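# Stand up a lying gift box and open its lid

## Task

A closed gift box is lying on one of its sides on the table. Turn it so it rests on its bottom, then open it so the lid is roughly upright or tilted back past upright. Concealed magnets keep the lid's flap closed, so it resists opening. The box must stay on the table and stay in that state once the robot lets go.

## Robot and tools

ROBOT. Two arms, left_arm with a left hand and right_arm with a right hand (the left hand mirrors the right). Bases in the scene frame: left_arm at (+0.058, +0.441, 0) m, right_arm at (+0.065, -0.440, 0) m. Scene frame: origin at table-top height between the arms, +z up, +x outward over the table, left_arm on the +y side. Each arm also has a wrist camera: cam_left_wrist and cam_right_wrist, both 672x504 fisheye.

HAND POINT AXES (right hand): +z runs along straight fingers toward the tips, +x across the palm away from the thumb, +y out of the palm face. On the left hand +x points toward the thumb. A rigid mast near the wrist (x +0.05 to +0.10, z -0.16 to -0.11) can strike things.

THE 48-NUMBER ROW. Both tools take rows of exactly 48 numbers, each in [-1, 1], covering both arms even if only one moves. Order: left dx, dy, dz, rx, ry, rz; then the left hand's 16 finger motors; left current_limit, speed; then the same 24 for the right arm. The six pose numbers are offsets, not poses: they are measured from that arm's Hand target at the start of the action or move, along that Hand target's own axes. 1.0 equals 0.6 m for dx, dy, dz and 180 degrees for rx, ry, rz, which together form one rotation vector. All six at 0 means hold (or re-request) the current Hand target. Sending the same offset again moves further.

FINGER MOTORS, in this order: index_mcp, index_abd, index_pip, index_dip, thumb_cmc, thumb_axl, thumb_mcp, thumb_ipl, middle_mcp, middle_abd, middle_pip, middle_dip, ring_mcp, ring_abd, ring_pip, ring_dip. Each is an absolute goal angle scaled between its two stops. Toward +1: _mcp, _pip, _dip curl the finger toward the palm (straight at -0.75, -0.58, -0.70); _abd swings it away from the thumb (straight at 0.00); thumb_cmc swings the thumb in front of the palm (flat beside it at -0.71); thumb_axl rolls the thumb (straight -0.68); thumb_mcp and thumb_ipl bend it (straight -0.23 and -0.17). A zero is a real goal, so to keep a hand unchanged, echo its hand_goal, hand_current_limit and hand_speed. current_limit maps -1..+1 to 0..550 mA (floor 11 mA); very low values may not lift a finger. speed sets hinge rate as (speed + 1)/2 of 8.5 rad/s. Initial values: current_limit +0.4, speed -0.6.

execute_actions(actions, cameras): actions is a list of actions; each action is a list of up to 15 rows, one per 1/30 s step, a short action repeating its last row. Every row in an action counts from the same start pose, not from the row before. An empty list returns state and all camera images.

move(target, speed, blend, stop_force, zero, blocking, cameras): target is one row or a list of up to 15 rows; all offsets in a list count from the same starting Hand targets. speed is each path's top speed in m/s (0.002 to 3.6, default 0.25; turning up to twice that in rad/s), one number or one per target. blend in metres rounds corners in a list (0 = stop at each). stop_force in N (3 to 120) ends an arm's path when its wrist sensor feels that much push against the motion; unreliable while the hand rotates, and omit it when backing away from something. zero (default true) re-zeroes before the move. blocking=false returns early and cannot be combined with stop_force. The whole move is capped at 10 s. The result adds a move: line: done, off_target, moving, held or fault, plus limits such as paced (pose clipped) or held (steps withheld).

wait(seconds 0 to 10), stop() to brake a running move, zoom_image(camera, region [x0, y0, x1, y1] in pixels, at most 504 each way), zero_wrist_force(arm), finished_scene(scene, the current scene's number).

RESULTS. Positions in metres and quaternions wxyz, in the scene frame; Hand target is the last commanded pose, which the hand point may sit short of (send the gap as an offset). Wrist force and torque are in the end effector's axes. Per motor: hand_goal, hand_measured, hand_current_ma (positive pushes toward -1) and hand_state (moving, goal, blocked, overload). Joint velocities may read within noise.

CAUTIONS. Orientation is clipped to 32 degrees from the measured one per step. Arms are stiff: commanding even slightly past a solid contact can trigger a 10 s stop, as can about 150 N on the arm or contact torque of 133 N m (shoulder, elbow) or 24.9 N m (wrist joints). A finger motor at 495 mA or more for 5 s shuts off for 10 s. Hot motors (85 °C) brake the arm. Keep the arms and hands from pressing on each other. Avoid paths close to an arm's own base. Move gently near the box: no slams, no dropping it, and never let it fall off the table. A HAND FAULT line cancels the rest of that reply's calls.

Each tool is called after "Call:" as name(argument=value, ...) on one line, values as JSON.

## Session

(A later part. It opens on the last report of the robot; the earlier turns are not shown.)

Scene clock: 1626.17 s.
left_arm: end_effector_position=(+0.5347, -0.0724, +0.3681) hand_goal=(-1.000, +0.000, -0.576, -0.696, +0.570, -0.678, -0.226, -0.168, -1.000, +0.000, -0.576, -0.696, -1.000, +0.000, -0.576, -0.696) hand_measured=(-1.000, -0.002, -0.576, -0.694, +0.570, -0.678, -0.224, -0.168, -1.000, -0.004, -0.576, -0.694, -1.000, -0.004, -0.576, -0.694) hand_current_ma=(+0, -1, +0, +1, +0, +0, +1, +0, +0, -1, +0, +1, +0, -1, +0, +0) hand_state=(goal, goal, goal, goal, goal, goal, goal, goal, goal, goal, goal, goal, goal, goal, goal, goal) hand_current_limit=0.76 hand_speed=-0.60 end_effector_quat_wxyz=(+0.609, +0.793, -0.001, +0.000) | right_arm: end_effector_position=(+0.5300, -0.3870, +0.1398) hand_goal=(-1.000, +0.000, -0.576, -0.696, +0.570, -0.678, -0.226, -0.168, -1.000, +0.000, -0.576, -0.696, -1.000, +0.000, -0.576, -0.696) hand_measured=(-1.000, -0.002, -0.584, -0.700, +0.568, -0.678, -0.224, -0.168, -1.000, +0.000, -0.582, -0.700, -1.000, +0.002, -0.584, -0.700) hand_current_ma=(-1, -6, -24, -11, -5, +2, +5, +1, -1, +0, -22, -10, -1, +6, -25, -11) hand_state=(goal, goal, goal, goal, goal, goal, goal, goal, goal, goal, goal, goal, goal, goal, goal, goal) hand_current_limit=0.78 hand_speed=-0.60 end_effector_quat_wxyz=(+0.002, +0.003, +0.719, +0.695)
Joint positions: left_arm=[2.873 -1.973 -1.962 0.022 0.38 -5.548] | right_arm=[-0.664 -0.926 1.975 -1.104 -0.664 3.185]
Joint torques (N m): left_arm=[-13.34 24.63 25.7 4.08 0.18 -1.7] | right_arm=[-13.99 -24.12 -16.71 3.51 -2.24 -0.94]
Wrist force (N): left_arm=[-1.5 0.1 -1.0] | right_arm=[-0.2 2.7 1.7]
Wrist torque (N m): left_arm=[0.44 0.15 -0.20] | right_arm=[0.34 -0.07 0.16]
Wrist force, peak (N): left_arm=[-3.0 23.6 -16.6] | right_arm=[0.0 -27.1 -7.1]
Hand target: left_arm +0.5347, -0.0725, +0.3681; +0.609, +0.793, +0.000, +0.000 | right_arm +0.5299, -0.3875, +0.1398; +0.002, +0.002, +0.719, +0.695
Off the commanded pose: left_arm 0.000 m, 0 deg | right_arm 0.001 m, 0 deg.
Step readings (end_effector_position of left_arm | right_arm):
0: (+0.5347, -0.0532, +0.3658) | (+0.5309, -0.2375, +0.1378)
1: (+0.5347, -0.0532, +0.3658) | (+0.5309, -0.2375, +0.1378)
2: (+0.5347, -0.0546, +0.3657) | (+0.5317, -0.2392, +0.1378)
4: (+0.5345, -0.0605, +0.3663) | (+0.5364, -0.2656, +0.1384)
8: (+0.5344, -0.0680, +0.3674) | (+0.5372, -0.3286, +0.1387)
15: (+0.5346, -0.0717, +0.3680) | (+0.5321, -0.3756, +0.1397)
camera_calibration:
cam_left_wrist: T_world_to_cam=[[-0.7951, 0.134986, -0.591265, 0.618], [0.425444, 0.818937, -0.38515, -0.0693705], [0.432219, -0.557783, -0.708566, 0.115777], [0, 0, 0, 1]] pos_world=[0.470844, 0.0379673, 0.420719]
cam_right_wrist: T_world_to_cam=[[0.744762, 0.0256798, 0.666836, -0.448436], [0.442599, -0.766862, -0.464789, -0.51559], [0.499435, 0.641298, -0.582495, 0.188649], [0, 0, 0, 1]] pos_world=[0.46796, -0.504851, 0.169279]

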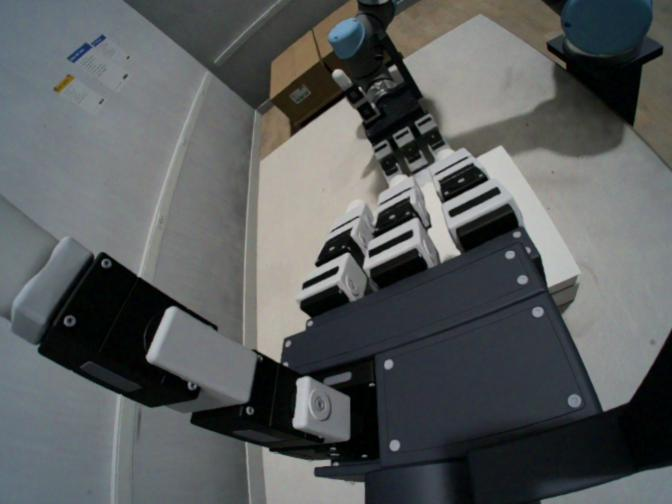

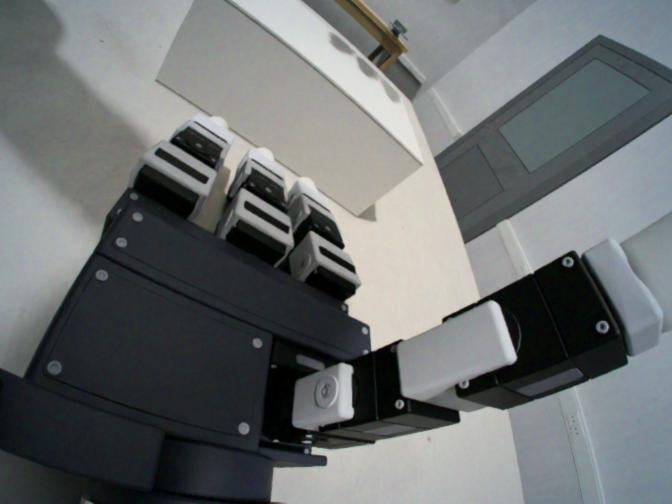

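Call:
move(target=[[0,-0.3685,-0.4618,0,0,0,-1,0,-0.576,-0.696,0.571,-0.678,-0.226,-0.168,-1,0,-0.576,-0.696,-1,0,-0.576,-0.696,0.76,-0.6,0,0,0,0,0,0,-1,0,-0.576,-0.696,0.571,-0.678,-0.226,-0.168,-1,0,-0.576,-0.696,-1,0,-0.576,-0.696,0.78,-0.6],[0,-0.3685,-0.4618,0,0,0,-1,0,-0.576,-0.696,0.571,-0.678,-0.226,-0.168,-1,0,-0.576,-0.696,-1,0,-0.576,-0.696,0.76,-0.6,0,0.0088,0.3432,0,0,0,-1,0,-0.576,-0.696,0.571,-0.678,-0.226,-0.168,-1,0,-0.576,-0.696,-1,0,-0.576,-0.696,0.78,-0.6]], speed=[0.2,0.06])

Call:
move(target=[0,0.0216,0.0805,0,0,0,-1,0,-0.576,-0.696,0.571,-0.678,-0.226,-0.168,-1,0,-0.576,-0.696,-1,0,-0.576,-0.696,0.76,-0.6,0,0,0,0,0,0,-1,0,-0.576,-0.696,0.571,-0.678,-0.226,-0.168,-1,0,-0.576,-0.696,-1,0,-0.576,-0.696,0.78,-0.6], speed=0.012, stop_force=5)

Call:
move(target=[0,0,0,0,0,0,-1,0,-0.576,-0.696,0.571,-0.678,-0.226,-0.168,-1,0,-0.576,-0.696,-1,0,-0.576,-0.696,0.76,-0.6,0,0,-0.36,0,0,0,-1,0,-0.576,-0.696,0.571,-0.678,-0.226,-0.168,-1,0,-0.576,-0.696,-1,0,-0.576,-0.696,0.78,-0.6], speed=0.2)

Call:
move(target=[[0,0.0492,0.0182,0,0,0,-1,0,-0.576,-0.696,0.571,-0.678,-0.226,-0.168,-1,0,-0.576,-0.696,-1,0,-0.576,-0.696,0.76,-0.6,0,0,0,0,0,0,-1,0,-0.576,-0.696,0.571,-0.678,-0.226,-0.168,-1,0,-0.576,-0.696,-1,0,-0.576,-0.696,0.78,-0.6],[0,0.0976,0.0423,0,0,0,-1,0,-0.576,-0.696,0.571,-0.678,-0.226,-0.168,-1,0,-0.576,-0.696,-1,0,-0.576,-0.696,0.76,-0.6,0,0,0,0,0,0,-1,0,-0.576,-0.696,0.571,-0.678,-0.226,-0.168,-1,0,-0.576,-0.696,-1,0,-0.576,-0.696,0.78,-0.6],[0,0.1437,0.0723,0,0,0,-1,0,-0.576,-0.696,0.571,-0.678,-0.226,-0.168,-1,0,-0.576,-0.696,-1,0,-0.576,-0.696,0.76,-0.6,0,0,0,0,0,0,-1,0,-0.576,-0.696,0.571,-0.678,-0.226,-0.168,-1,0,-0.576,-0.696,-1,0,-0.576,-0.696,0.78,-0.6],[0,0.1869,0.1078,0,0,0,-1,0,-0.576,-0.696,0.571,-0.678,-0.226,-0.168,-1,0,-0.576,-0.696,-1,0,-0.576,-0.696,0.76,-0.6,0,0,0,0,0,0,-1,0,-0.576,-0.696,0.571,-0.678,-0.226,-0.168,-1,0,-0.576,-0.696,-1,0,-0.576,-0.696,0.78,-0.6]], speed=0.04, blend=[0.003,0.003,0.003,0], cameras=["all"])

Scene clock: 1711.33 s.
left_arm: end_effector_position=(+0.5351, +0.2523, +0.2261) hand_goal=(-1.000, +0.000, -0.576, -0.696, +0.570, -0.678, -0.226, -0.168, -1.000, +0.000, -0.576, -0.696, -1.000, +0.000, -0.576, -0.696) hand_measured=(-1.000, -0.002, -0.576, -0.694, +0.570, -0.678, -0.224, -0.168, -1.000, -0.002, -0.576, -0.694, -1.000, -0.002, -0.576, -0.694) hand_current_ma=(+0, -1, +0, +1, +0, +0, +1, +0, +0, -1, +0, +1, +0, -1, +0, +0) hand_state=(goal, goal, goal, goal, goal, goal, goal, goal, goal, goal, goal, goal, goal, goal, goal, goal) hand_current_limit=0.76 hand_speed=-0.60 end_effector_quat_wxyz=(+0.609, +0.793, +0.000, +0.000) | right_arm: end_effector_position=(+0.5312, -0.1816, +0.1382) hand_goal=(-1.000, +0.000, -0.576, -0.696, +0.570, -0.678, -0.226, -0.168, -1.000, +0.000, -0.576, -0.696, -1.000, +0.000, -0.576, -0.696) hand_measured=(-1.000, -0.002, -0.576, -0.696, +0.568, -0.678, -0.224, -0.168, -1.000, +0.000, -0.574, -0.694, -1.000, +0.002, -0.578, -0.696) hand_current_ma=(-1, -6, +1, +1, -5, +2, +5, +1, +1, +0, +8, +6, -1, +6, -3, -2) hand_state=(goal, goal, goal, goal, goal, goal, goal, goal, goal, goal, goal, goal, goal, goal, goal, goal) hand_current_limit=0.78 hand_speed=-0.60 end_effector_quat_wxyz=(+0.002, +0.002, +0.719, +0.695)
Joint positions: left_arm=[3.569 -1.843 -2.113 -1.745 0.489 -3.668] | right_arm=[-0.24 -0.972 2.098 -1.266 -0.242 3.278]
Joint torques (N m): left_arm=[-12.77 18.07 24.33 -1.6 0.5 2.13] | right_arm=[12.31 -49.18 -3.1 -2.15 2.33 1.92]
Wrist force (N): left_arm=[-1.7 0.0 -1.2] | right_arm=[0.4 3.7 0.5]
Wrist torque (N m): left_arm=[0.43 0.14 -0.25] | right_arm=[0.42 -0.10 0.13]
Wrist force, peak (N): left_arm=[-2.1 -0.6 -2.1] | right_arm=[0.5 4.5 0.1]
Hand target: left_arm +0.5351, +0.2523, +0.2261; +0.609, +0.793, +0.000, +0.000 | right_arm +0.5313, -0.1815, +0.1382; +0.002, +0.002, +0.719, +0.695
Off the commanded pose: left_arm 0.000 m, 0 deg | right_arm 0.000 m, 0 deg.
move: done

Scene clock: 1716.27 s.
left_arm: end_effector_position=(+0.5351, +0.2080, +0.2261) hand_goal=(-1.000, +0.000, -0.576, -0.696, +0.570, -0.678, -0.226, -0.168, -1.000, +0.000, -0.576, -0.696, -1.000, +0.000, -0.576, -0.696) hand_measured=(-1.000, -0.002, -0.578, -0.694, +0.570, -0.678, -0.224, -0.168, -1.000, -0.002, -0.578, -0.694, -1.000, -0.002, -0.578, -0.694) hand_current_ma=(+0, +0, +0, +0, +0, +0, +1, +0, +0, +0, +0, +0, +0, +0, -1, +0) hand_state=(goal, goal, goal, goal, goal, goal, goal, goal, goal, goal, goal, goal, goal, goal, goal, goal) hand_current_limit=0.76 hand_speed=-0.60 end_effector_quat_wxyz=(+0.609, +0.793, -0.001, +0.000) | right_arm: end_effector_position=(+0.5313, -0.1815, +0.1382) hand_goal=(-1.000, +0.000, -0.576, -0.696, +0.570, -0.678, -0.226, -0.168, -1.000, +0.000, -0.576, -0.696, -1.000, +0.000, -0.576, -0.696) hand_measured=(-1.000, -0.002, -0.576, -0.696, +0.568, -0.678, -0.224, -0.168, -1.000, +0.000, -0.574, -0.694, -1.000, +0.002, -0.578, -0.696) hand_current_ma=(-1, -6, -1, +1, -5, +2, +5, +1, +0, +0, +5, +6, -1, +6, -5, -2) hand_state=(goal, goal, goal, goal, goal, goal, goal, goal, goal, goal, goal, goal, goal, goal, goal, goal) hand_current_limit=0.78 hand_speed=-0.60 end_effector_quat_wxyz=(+0.002, +0.002, +0.719, +0.695)
Joint positions: left_arm=[3.474 -1.833 -2.153 -1.597 0.413 -3.798] | right_arm=[-0.24 -0.972 2.098 -1.266 -0.242 3.278]
Joint torques (N m): left_arm=[11.68 19.4 22.81 -1.42 0.68 2] | right_arm=[11.19 -45.23 -3.55 -1.12 2.07 1.88]
Wrist force (N): left_arm=[-1.5 1.8 -4.9] | right_arm=[0.5 4.6 -3.1]
Wrist torque (N m): left_arm=[0.80 0.02 -0.28] | right_arm=[0.73 -0.02 0.16]
Wrist force, peak (N): left_arm=[-1.8 2.8 -13.3] | right_arm=[0.4 5.7 -6.7]
Hand target: left_arm +0.5351, +0.2080, +0.2261; +0.609, +0.793, -0.001, +0.000 (not the last commanded pose) | right_arm +0.5313, -0.1815, +0.1382; +0.002, +0.002, +0.719, +0.695
Off the commanded pose: left_arm 0.006 m, 0 deg | right_arm 0.000 m, 0 deg.
move: contact (left_arm)

Scene clock: 1718.07 s.
left_arm: end_effector_position=(+0.5351, +0.2080, +0.2261) hand_goal=(-1.000, +0.000, -0.576, -0.696, +0.570, -0.678, -0.226, -0.168, -1.000, +0.000, -0.576, -0.696, -1.000, +0.000, -0.576, -0.696) hand_measured=(-1.000, -0.002, -0.578, -0.694, +0.570, -0.678, -0.224, -0.168, -1.000, -0.002, -0.578, -0.694, -1.000, -0.002, -0.578, -0.694) hand_current_ma=(+0, +0, +0, +0, +0, +0, +1, +0, +0, +0, +0, +0, +0, +0, -1, +0) hand_state=(goal, goal, goal, goal, goal, goal, goal, goal, goal, goal, goal, goal, goal, goal, goal, goal) hand_current_limit=0.76 hand_speed=-0.60 end_effector_quat_wxyz=(+0.609, +0.793, -0.001, +0.000) | right_arm: end_effector_position=(+0.5299, -0.3971, +0.1454) hand_goal=(-1.000, +0.000, -0.576, -0.696, +0.570, -0.678, -0.226, -0.168, -1.000, +0.000, -0.576, -0.696, -1.000, +0.000, -0.576, -0.696) hand_measured=(-1.000, -0.002, -0.576, -0.696, +0.568, -0.678, -0.224, -0.168, -1.000, +0.000, -0.576, -0.694, -1.000, +0.002, -0.578, -0.696) hand_current_ma=(-1, -6, -1, +1, -5, +2, +5, +1, +0, +0, +1, +6, -1, +6, -5, -2) hand_state=(goal, goal, goal, goal, goal, goal, goal, goal, goal, goal, goal, goal, goal, goal, goal, goal) hand_current_limit=0.78 hand_speed=-0.60 end_effector_quat_wxyz=(+0.002, +0.002, +0.719, +0.695)
Joint positions: left_arm=[3.474 -1.833 -2.153 -1.597 0.413 -3.798] | right_arm=[-0.681 -0.933 1.962 -1.083 -0.681 3.183]
Joint torques (N m): left_arm=[11.85 19.45 23.41 0.25 -2.05 1.95] | right_arm=[-12.54 -24.26 -16.45 3.56 -2.33 -0.95]
Wrist force (N): left_arm=[-1.7 0.6 -1.6] | right_arm=[0.4 2.7 1.6]
Wrist torque (N m): left_arm=[0.50 0.11 -0.26] | right_arm=[0.36 -0.15 0.21]
Wrist force, peak (N): left_arm=[-1.4 1.7 -4.9] | right_arm=[0.3 4.4 -3.2]
Hand target: left_arm +0.5351, +0.2080, +0.2261; +0.609, +0.793, -0.001, +0.000 | right_arm +0.5298, -0.3974, +0.1454; +0.002, +0.002, +0.719, +0.695
Off the commanded pose: left_arm 0.000 m, 0 deg | right_arm 0.000 m, 0 deg.
move: done

Scene clock: 1722.07 s.
left_arm: end_effector_position=(+0.5349, +0.1166, +0.3177) hand_goal=(-1.000, +0.000, -0.576, -0.696, +0.570, -0.678, -0.226, -0.168, -1.000, +0.000, -0.576, -0.696, -1.000, +0.000, -0.576, -0.696) hand_measured=(-1.000, -0.002, -0.580, -0.696, +0.570, -0.678, -0.224, -0.168, -1.000, -0.002, -0.580, -0.696, -1.000, -0.002, -0.580, -0.696) hand_current_ma=(+0, +0, -2, +0, +0, +0, +1, +0, +0, +0, -1, +0, +0, +0, -2, +0) hand_state=(goal, goal, goal, goal, goal, goal, goal, goal, goal, goal, goal, goal, goal, goal, goal, goal) hand_current_limit=0.76 hand_speed=-0.60 end_effector_quat_wxyz=(+0.609, +0.793, -0.001, -0.001) | right_arm: end_effector_position=(+0.5298, -0.3974, +0.1454) hand_goal=(-1.000, +0.000, -0.576, -0.696, +0.570, -0.678, -0.226, -0.168, -1.000, +0.000, -0.576, -0.696, -1.000, +0.000, -0.576, -0.696) hand_measured=(-1.000, -0.002, -0.576, -0.696, +0.568, -0.678, -0.224, -0.168, -1.000, +0.000, -0.576, -0.694, -1.000, +0.002, -0.578, -0.696) hand_current_ma=(-1, -6, -1, +1, -5, +2, +5, +1, +0, +0, +1, +6, -1, +6, -5, -2) hand_state=(goal, goal, goal, goal, goal, goal, goal, goal, goal, goal, goal, goal, goal, goal, goal, goal) hand_current_limit=0.78 hand_speed=-0.60 end_effector_quat_wxyz=(+0.002, +0.002, +0.719, +0.695)
Joint positions: left_arm=[3.271 -1.684 -2.146 -1.303 0.287 -4.276] | right_arm=[-0.682 -0.933 1.962 -1.083 -0.682 3.183]
Joint torques (N m): left_arm=[-13.31 28.39 12.96 3.8 -3.18 -1.69] | right_arm=[-13.12 -24.54 -15.97 3.4 -2.01 -0.81]
Wrist force (N): left_arm=[-1.6 0.6 -1.0] | right_arm=[0.0 2.6 1.7]
Wrist torque (N m): left_arm=[0.51 0.13 -0.18] | right_arm=[0.34 -0.10 0.17]
Wrist force, peak (N): left_arm=[-1.9 -0.9 -2.1] | right_arm=[0.0 2.9 1.8]
Hand target: left_arm +0.5349, +0.1165, +0.3177; +0.609, +0.793, -0.001, +0.000 | right_arm +0.5298, -0.3974, +0.1454; +0.002, +0.002, +0.719, +0.695
Off the commanded pose: left_arm 0.000 m, 0 deg | right_arm 0.000 m, 0 deg.
move: done
camera_calibration:
cam_left_wrist: T_world_to_cam=[[-0.795038, 0.134998, -0.591347, 0.562845], [0.425656, 0.818723, -0.385369, -0.243616], [0.432126, -0.558093, -0.708378, 0.185444], [0, 0, 0, 1]] pos_world=[0.471044, 0.226966, 0.370319]
cam_right_wrist: T_world_to_cam=[[0.74476, 0.0258993, 0.66683, -0.451646], [0.442966, -0.766546, -0.464961, -0.520944], [0.499113, 0.641667, -0.582365, 0.19889], [0, 0, 0, 1]] pos_world=[0.46786, -0.515252, 0.174779]

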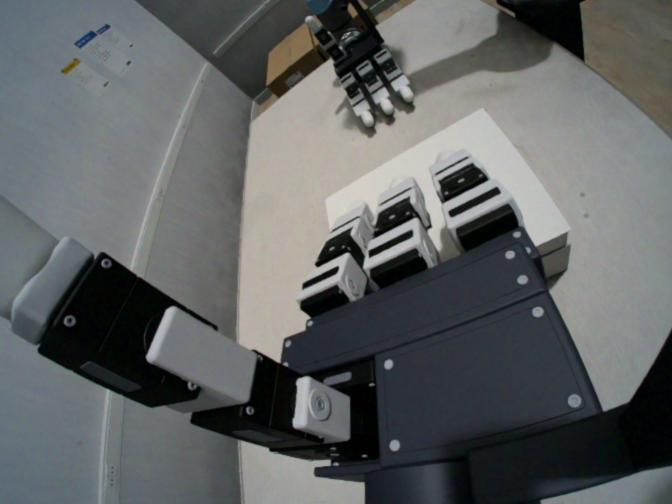

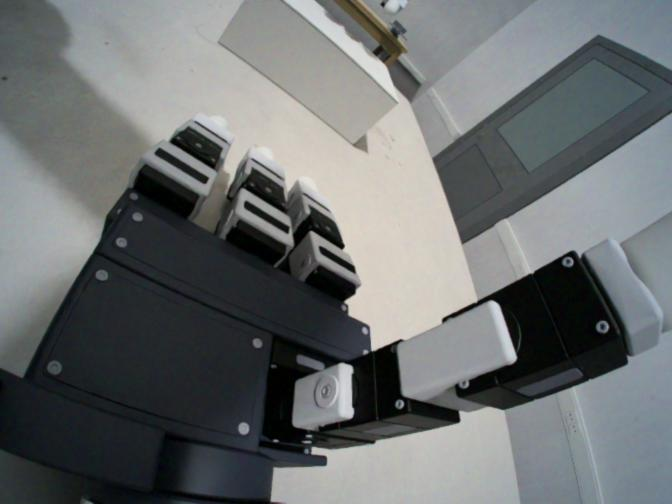

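Call:
move(target=[[-0.0032,-0.0083,-0.1082,0.4167,0,0,-0.205,0,-0.576,-0.696,0.571,-0.678,-0.226,-0.168,-0.205,0,-0.576,-0.696,-0.205,0,-0.576,-0.696,0.5,-0.6,-0.0053,0.3225,0.4007,0.4889,0,0,-0.205,0,-0.576,-0.696,0.571,-0.678,-0.226,-0.168,-0.205,0,-0.576,-0.696,-0.205,0,-0.576,-0.696,0.5,-0.6]], speed=0.2, cameras=["all"])

Scene clock: 1815.17 s.
left_arm: end_effector_position=(+0.5331, +0.1805, +0.3297) hand_goal=(-0.206, +0.000, -0.576, -0.696, +0.570, -0.678, -0.226, -0.168, -0.206, +0.000, -0.576, -0.696, -0.206, +0.000, -0.576, -0.696) hand_measured=(-0.218, -0.002, -0.580, -0.696, +0.570, -0.678, -0.224, -0.168, -0.220, -0.002, -0.580, -0.696, -0.218, -0.002, -0.580, -0.696) hand_current_ma=(-8, +0, -1, +0, +0, +0, +1, +0, -11, +0, -1, +0, -8, +0, -2, +0) hand_state=(goal, goal, goal, goal, goal, goal, goal, goal, goal, goal, goal, goal, goal, goal, goal, goal) hand_current_limit=0.50 hand_speed=-0.60 end_effector_quat_wxyz=(+0.000, +1.000, -0.001, +0.000) | right_arm: end_effector_position=(+0.5347, -0.1507, +0.3307) hand_goal=(-0.206, +0.000, -0.576, -0.696, +0.570, -0.678, -0.226, -0.168, -0.206, +0.000, -0.576, -0.696, -0.206, +0.000, -0.576, -0.696) hand_measured=(-0.220, -0.002, -0.576, -0.696, +0.568, -0.678, -0.224, -0.168, -0.218, +0.000, -0.576, -0.694, -0.218, +0.002, -0.578, -0.696) hand_current_ma=(-56, -6, -1, +1, -5, +2, +8, +1, -44, +0, +0, +6, -45, +6, -5, -2) hand_state=(goal, goal, goal, goal, goal, goal, goal, goal, goal, goal, goal, goal, goal, goal, goal, goal) hand_current_limit=0.50 hand_speed=-0.60 end_effector_quat_wxyz=(+0.000, +0.003, +1.000, +0.001)
Joint positions: left_arm=[3.062 -1.513 -1.699 -1.5 1.57 -4.801] | right_arm=[0.16 -1.614 1.683 -1.64 -1.569 4.873]
Joint torques (N m): left_arm=[-13.62 11.77 32.99 0.18 1.43 -1.61] | right_arm=[10.23 -8.71 -29.12 -0.42 -2.05 1.93]
Wrist force (N): left_arm=[-0.6 0.6 -0.8] | right_arm=[-0.8 2.0 0.4]
Wrist torque (N m): left_arm=[0.34 0.15 -0.05] | right_arm=[0.43 0.03 -0.10]
Wrist force, peak (N): left_arm=[-2.2 0.8 -0.9] | right_arm=[0.0 3.0 1.8]
Hand target: left_arm +0.5331, +0.1805, +0.3297; +0.000, +1.000, -0.001, +0.000 | right_arm +0.5347, -0.1506, +0.3308; +0.000, +0.003, +1.000, +0.001
Off the commanded pose: left_arm 0.000 m, 0 deg | right_arm 0.000 m, 0 deg.
move: done
camera_calibration:
cam_left_wrist: T_world_to_cam=[[-0.794379, 0.60695, -0.0239457, 0.287272], [0.425153, 0.583732, 0.691738, -0.603037], [0.433829, 0.539322, -0.721751, 0.0358069], [0, 0, 0, 1]] pos_world=[0.469052, 0.158341, 0.449867]
cam_right_wrist: T_world_to_cam=[[0.748755, 0.662807, -0.00734137, -0.268359], [0.444986, -0.494418, 0.746685, -0.608588], [0.491278, -0.562351, -0.665137, -0.00369685], [0, 0, 0, 1]] pos_world=[0.473564, -0.125105, 0.449995]

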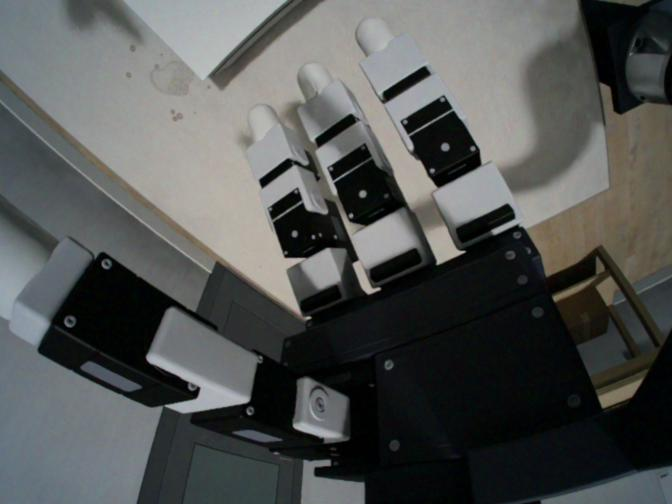

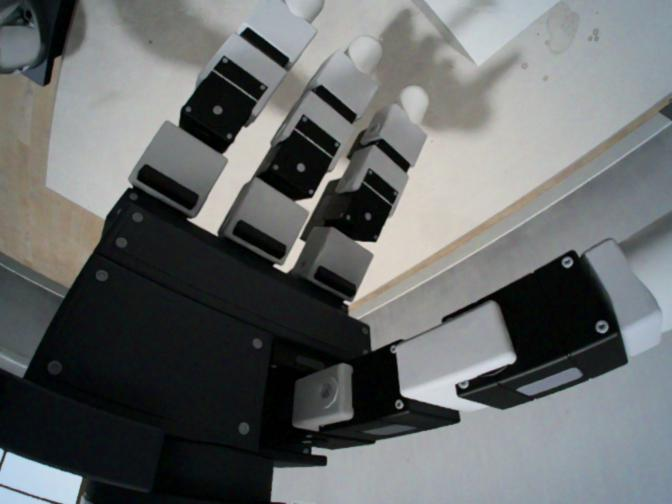

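Call:
move(target=[[0,0,0.3343,0,0,0,-0.205,0,-0.576,-0.696,0.571,-0.678,-0.226,-0.168,-0.205,0,-0.576,-0.696,-0.205,0,-0.576,-0.696,0.5,-0.6,0,0,0.336,0,0,0,-0.205,0,-0.576,-0.696,0.571,-0.678,-0.226,-0.168,-0.205,0,-0.576,-0.696,-0.205,0,-0.576,-0.696,0.5,-0.6],[0,0.0417,0.3343,0,0,0,-0.205,0,-0.576,-0.696,0.571,-0.678,-0.226,-0.168,-0.205,0,-0.576,-0.696,-0.205,0,-0.576,-0.696,0.5,-0.6,0,0.075,0.336,0,0,0,-0.205,0,-0.576,-0.696,0.571,-0.678,-0.226,-0.168,-0.205,0,-0.576,-0.696,-0.205,0,-0.576,-0.696,0.5,-0.6]], speed=[0.15,0.03], cameras=["all"])

Scene clock: 1836.13 s.
left_arm: end_effector_position=(+0.5331, +0.1555, +0.1291) hand_goal=(-0.206, +0.000, -0.576, -0.696, +0.570, -0.678, -0.226, -0.168, -0.206, +0.000, -0.576, -0.696, -0.206, +0.000, -0.576, -0.696) hand_measured=(-0.216, -0.002, -0.580, -0.696, +0.570, -0.678, -0.224, -0.168, -0.220, -0.002, -0.580, -0.696, -0.216, -0.002, -0.580, -0.696) hand_current_ma=(-7, +0, -1, +0, +0, +0, +1, +0, -10, +0, -1, +0, -7, +0, -2, +0) hand_state=(goal, goal, goal, goal, goal, goal, goal, goal, goal, goal, goal, goal, goal, goal, goal, goal) hand_current_limit=0.50 hand_speed=-0.60 end_effector_quat_wxyz=(+0.000, +1.000, -0.001, +0.000) | right_arm: end_effector_position=(+0.5349, -0.1056, +0.1292) hand_goal=(-0.206, +0.000, -0.576, -0.696, +0.570, -0.678, -0.226, -0.168, -0.206, +0.000, -0.576, -0.696, -0.206, +0.000, -0.576, -0.696) hand_measured=(-0.220, -0.002, -0.576, -0.696, +0.568, -0.678, -0.224, -0.168, -0.218, +0.000, -0.576, -0.694, -0.218, +0.002, -0.578, -0.696) hand_current_ma=(-52, -6, -1, +1, -5, +2, +9, +1, -42, +0, +0, +6, -42, +6, -5, -2) hand_state=(goal, goal, goal, goal, goal, goal, goal, goal, goal, goal, goal, goal, goal, goal, goal, goal) hand_current_limit=0.50 hand_speed=-0.60 end_effector_quat_wxyz=(+0.000, +0.003, +1.000, +0.001)
Joint positions: left_arm=[3.009 -1.702 -2.051 -0.959 1.57 -4.854] | right_arm=[0.252 -1.402 2.006 -2.175 -1.569 4.965]
Joint torques (N m): left_arm=[-12.87 16.96 29.3 0.09 -0.96 -1.71] | right_arm=[10.58 -13.49 -25.34 -0.09 0.63 2.05]
Wrist force (N): left_arm=[-0.5 0.8 -0.6] | right_arm=[-0.7 1.8 0.9]
Wrist torque (N m): left_arm=[0.32 0.09 -0.07] | right_arm=[0.36 0.04 -0.13]
Wrist force, peak (N): left_arm=[-0.8 0.6 -1.3] | right_arm=[-0.7 2.5 1.4]
Hand target: left_arm +0.5331, +0.1554, +0.1291; +0.000, +1.000, -0.001, +0.000 | right_arm +0.5349, -0.1054, +0.1292; +0.000, +0.003, +1.000, +0.001
Off the commanded pose: left_arm 0.000 m, 0 deg | right_arm 0.000 m, 0 deg.
move: done
camera_calibration:
cam_left_wrist: T_world_to_cam=[[-0.794353, 0.60699, -0.0238181, 0.297514], [0.425195, 0.58359, 0.691833, -0.449664], [0.433835, 0.539432, -0.721665, -0.0954887], [0, 0, 0, 1]] pos_world=[0.468952, 0.133341, 0.249268]
cam_right_wrist: T_world_to_cam=[[0.748793, 0.662759, -0.00768059, -0.299894], [0.445021, -0.494135, 0.746851, -0.436001], [0.491187, -0.562655, -0.664947, -0.112536], [0, 0, 0, 1]] pos_world=[0.473864, -0.0800051, 0.248494]

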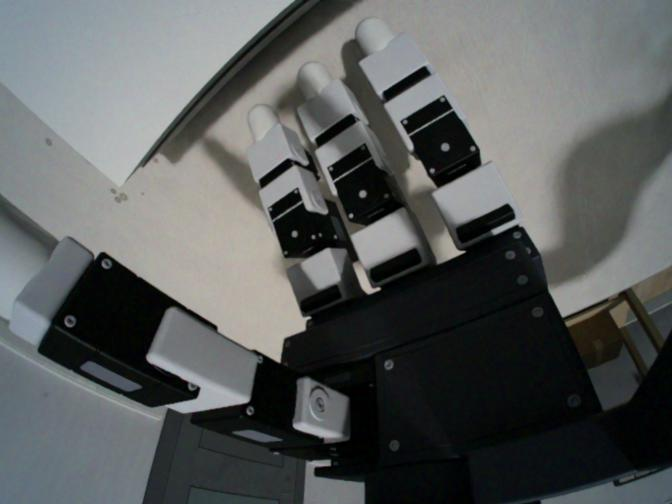

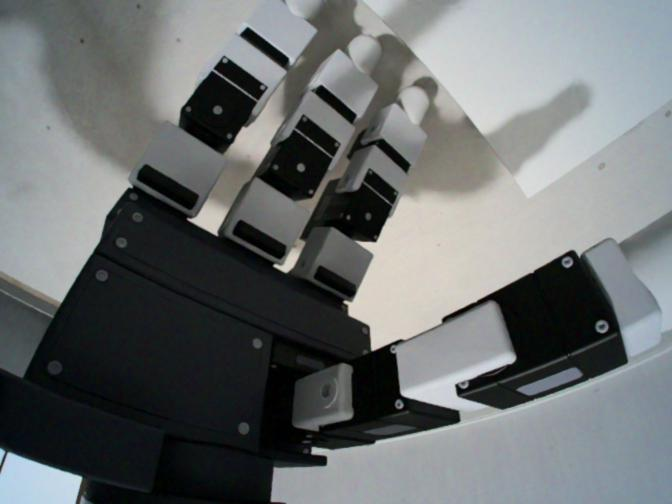

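Call:
move(target=[0,0.045,0,0,0,0,-0.205,0,-0.576,-0.696,0.571,-0.678,-0.226,-0.168,-0.205,0,-0.576,-0.696,-0.205,0,-0.576,-0.696,0.5,-0.6,0,0.045,0,0,0,0,-0.205,0,-0.576,-0.696,0.571,-0.678,-0.226,-0.168,-0.205,0,-0.576,-0.696,-0.205,0,-0.576,-0.696,0.5,-0.6], speed=0.015, stop_force=3.5, cameras=["all"])

Scene clock: 1848.80 s.
left_arm: end_effector_position=(+0.5330, +0.1373, +0.1291) hand_goal=(-0.206, +0.000, -0.576, -0.696, +0.570, -0.678, -0.226, -0.168, -0.206, +0.000, -0.576, -0.696, -0.206, +0.000, -0.576, -0.696) hand_measured=(-0.218, -0.002, -0.580, -0.696, +0.570, -0.678, -0.224, -0.168, -0.220, -0.002, -0.580, -0.696, -0.220, -0.002, -0.580, -0.696) hand_current_ma=(-8, +0, -1, +0, +0, +0, +1, +0, -10, +0, -2, +0, -10, +0, -1, +0) hand_state=(goal, goal, goal, goal, goal, goal, goal, goal, goal, goal, goal, goal, goal, goal, goal, goal) hand_current_limit=0.50 hand_speed=-0.60 end_effector_quat_wxyz=(+0.000, +1.000, -0.001, +0.000) | right_arm: end_effector_position=(+0.5350, -0.0874, +0.1293) hand_goal=(-0.206, +0.000, -0.576, -0.696, +0.570, -0.678, -0.226, -0.168, -0.206, +0.000, -0.576, -0.696, -0.206, +0.000, -0.576, -0.696) hand_measured=(-0.218, -0.002, -0.578, -0.696, +0.568, -0.678, -0.224, -0.168, -0.218, +0.000, -0.578, -0.694, -0.218, +0.002, -0.578, -0.696) hand_current_ma=(-48, -4, -7, +1, -5, +2, +9, +1, -45, -1, -4, +7, -42, +4, -9, -2) hand_state=(goal, goal, goal, goal, goal, goal, goal, goal, goal, goal, goal, goal, goal, goal, goal, goal) hand_current_limit=0.50 hand_speed=-0.60 end_effector_quat_wxyz=(+0.000, +0.003, +1.000, +0.001)
Joint positions: left_arm=[2.972 -1.719 -2.031 -0.962 1.57 -4.892] | right_arm=[0.287 -1.382 1.981 -2.17 -1.569 5]
Joint torques (N m): left_arm=[12.55 30.4 13.82 4.32 -1.52 1.91] | right_arm=[-12.51 -43.5 -12.96 -4.64 0.79 -0.95]
Wrist force (N): left_arm=[-0.3 -1.8 -3.3] | right_arm=[-1.0 -0.6 -1.8]
Wrist torque (N m): left_arm=[0.49 -0.07 -0.03] | right_arm=[0.53 0.15 -0.13]
Wrist force, peak (N): left_arm=[-0.6 -9.2 -8.0] | right_arm=[-0.7 -7.7 -7.8]
Hand target: left_arm +0.5330, +0.1373, +0.1291; +0.000, +1.000, -0.001, +0.000 (not the last commanded pose) | right_arm +0.5350, -0.0874, +0.1293; +0.000, +0.003, +1.000, +0.001 (not the last commanded pose)
Off the commanded pose: left_arm 0.009 m, 0 deg | right_arm 0.009 m, 0 deg.
move: contact (left_arm, right_arm)
camera_calibration:
cam_left_wrist: T_world_to_cam=[[-0.794353, 0.60699, -0.0238181, 0.308561], [0.425195, 0.58359, 0.691833, -0.439043], [0.433835, 0.539432, -0.721665, -0.0856711], [0, 0, 0, 1]] pos_world=[0.468952, 0.115141, 0.249268]
cam_right_wrist: T_world_to_cam=[[0.748797, 0.662754, -0.0076739, -0.312035], [0.445014, -0.494141, 0.746851, -0.42705], [0.491187, -0.562655, -0.664947, -0.102345], [0, 0, 0, 1]] pos_world=[0.473964, -0.0618051, 0.248494]

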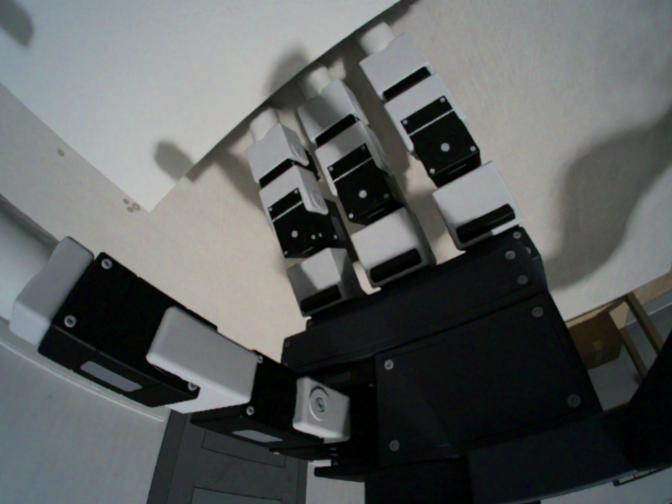

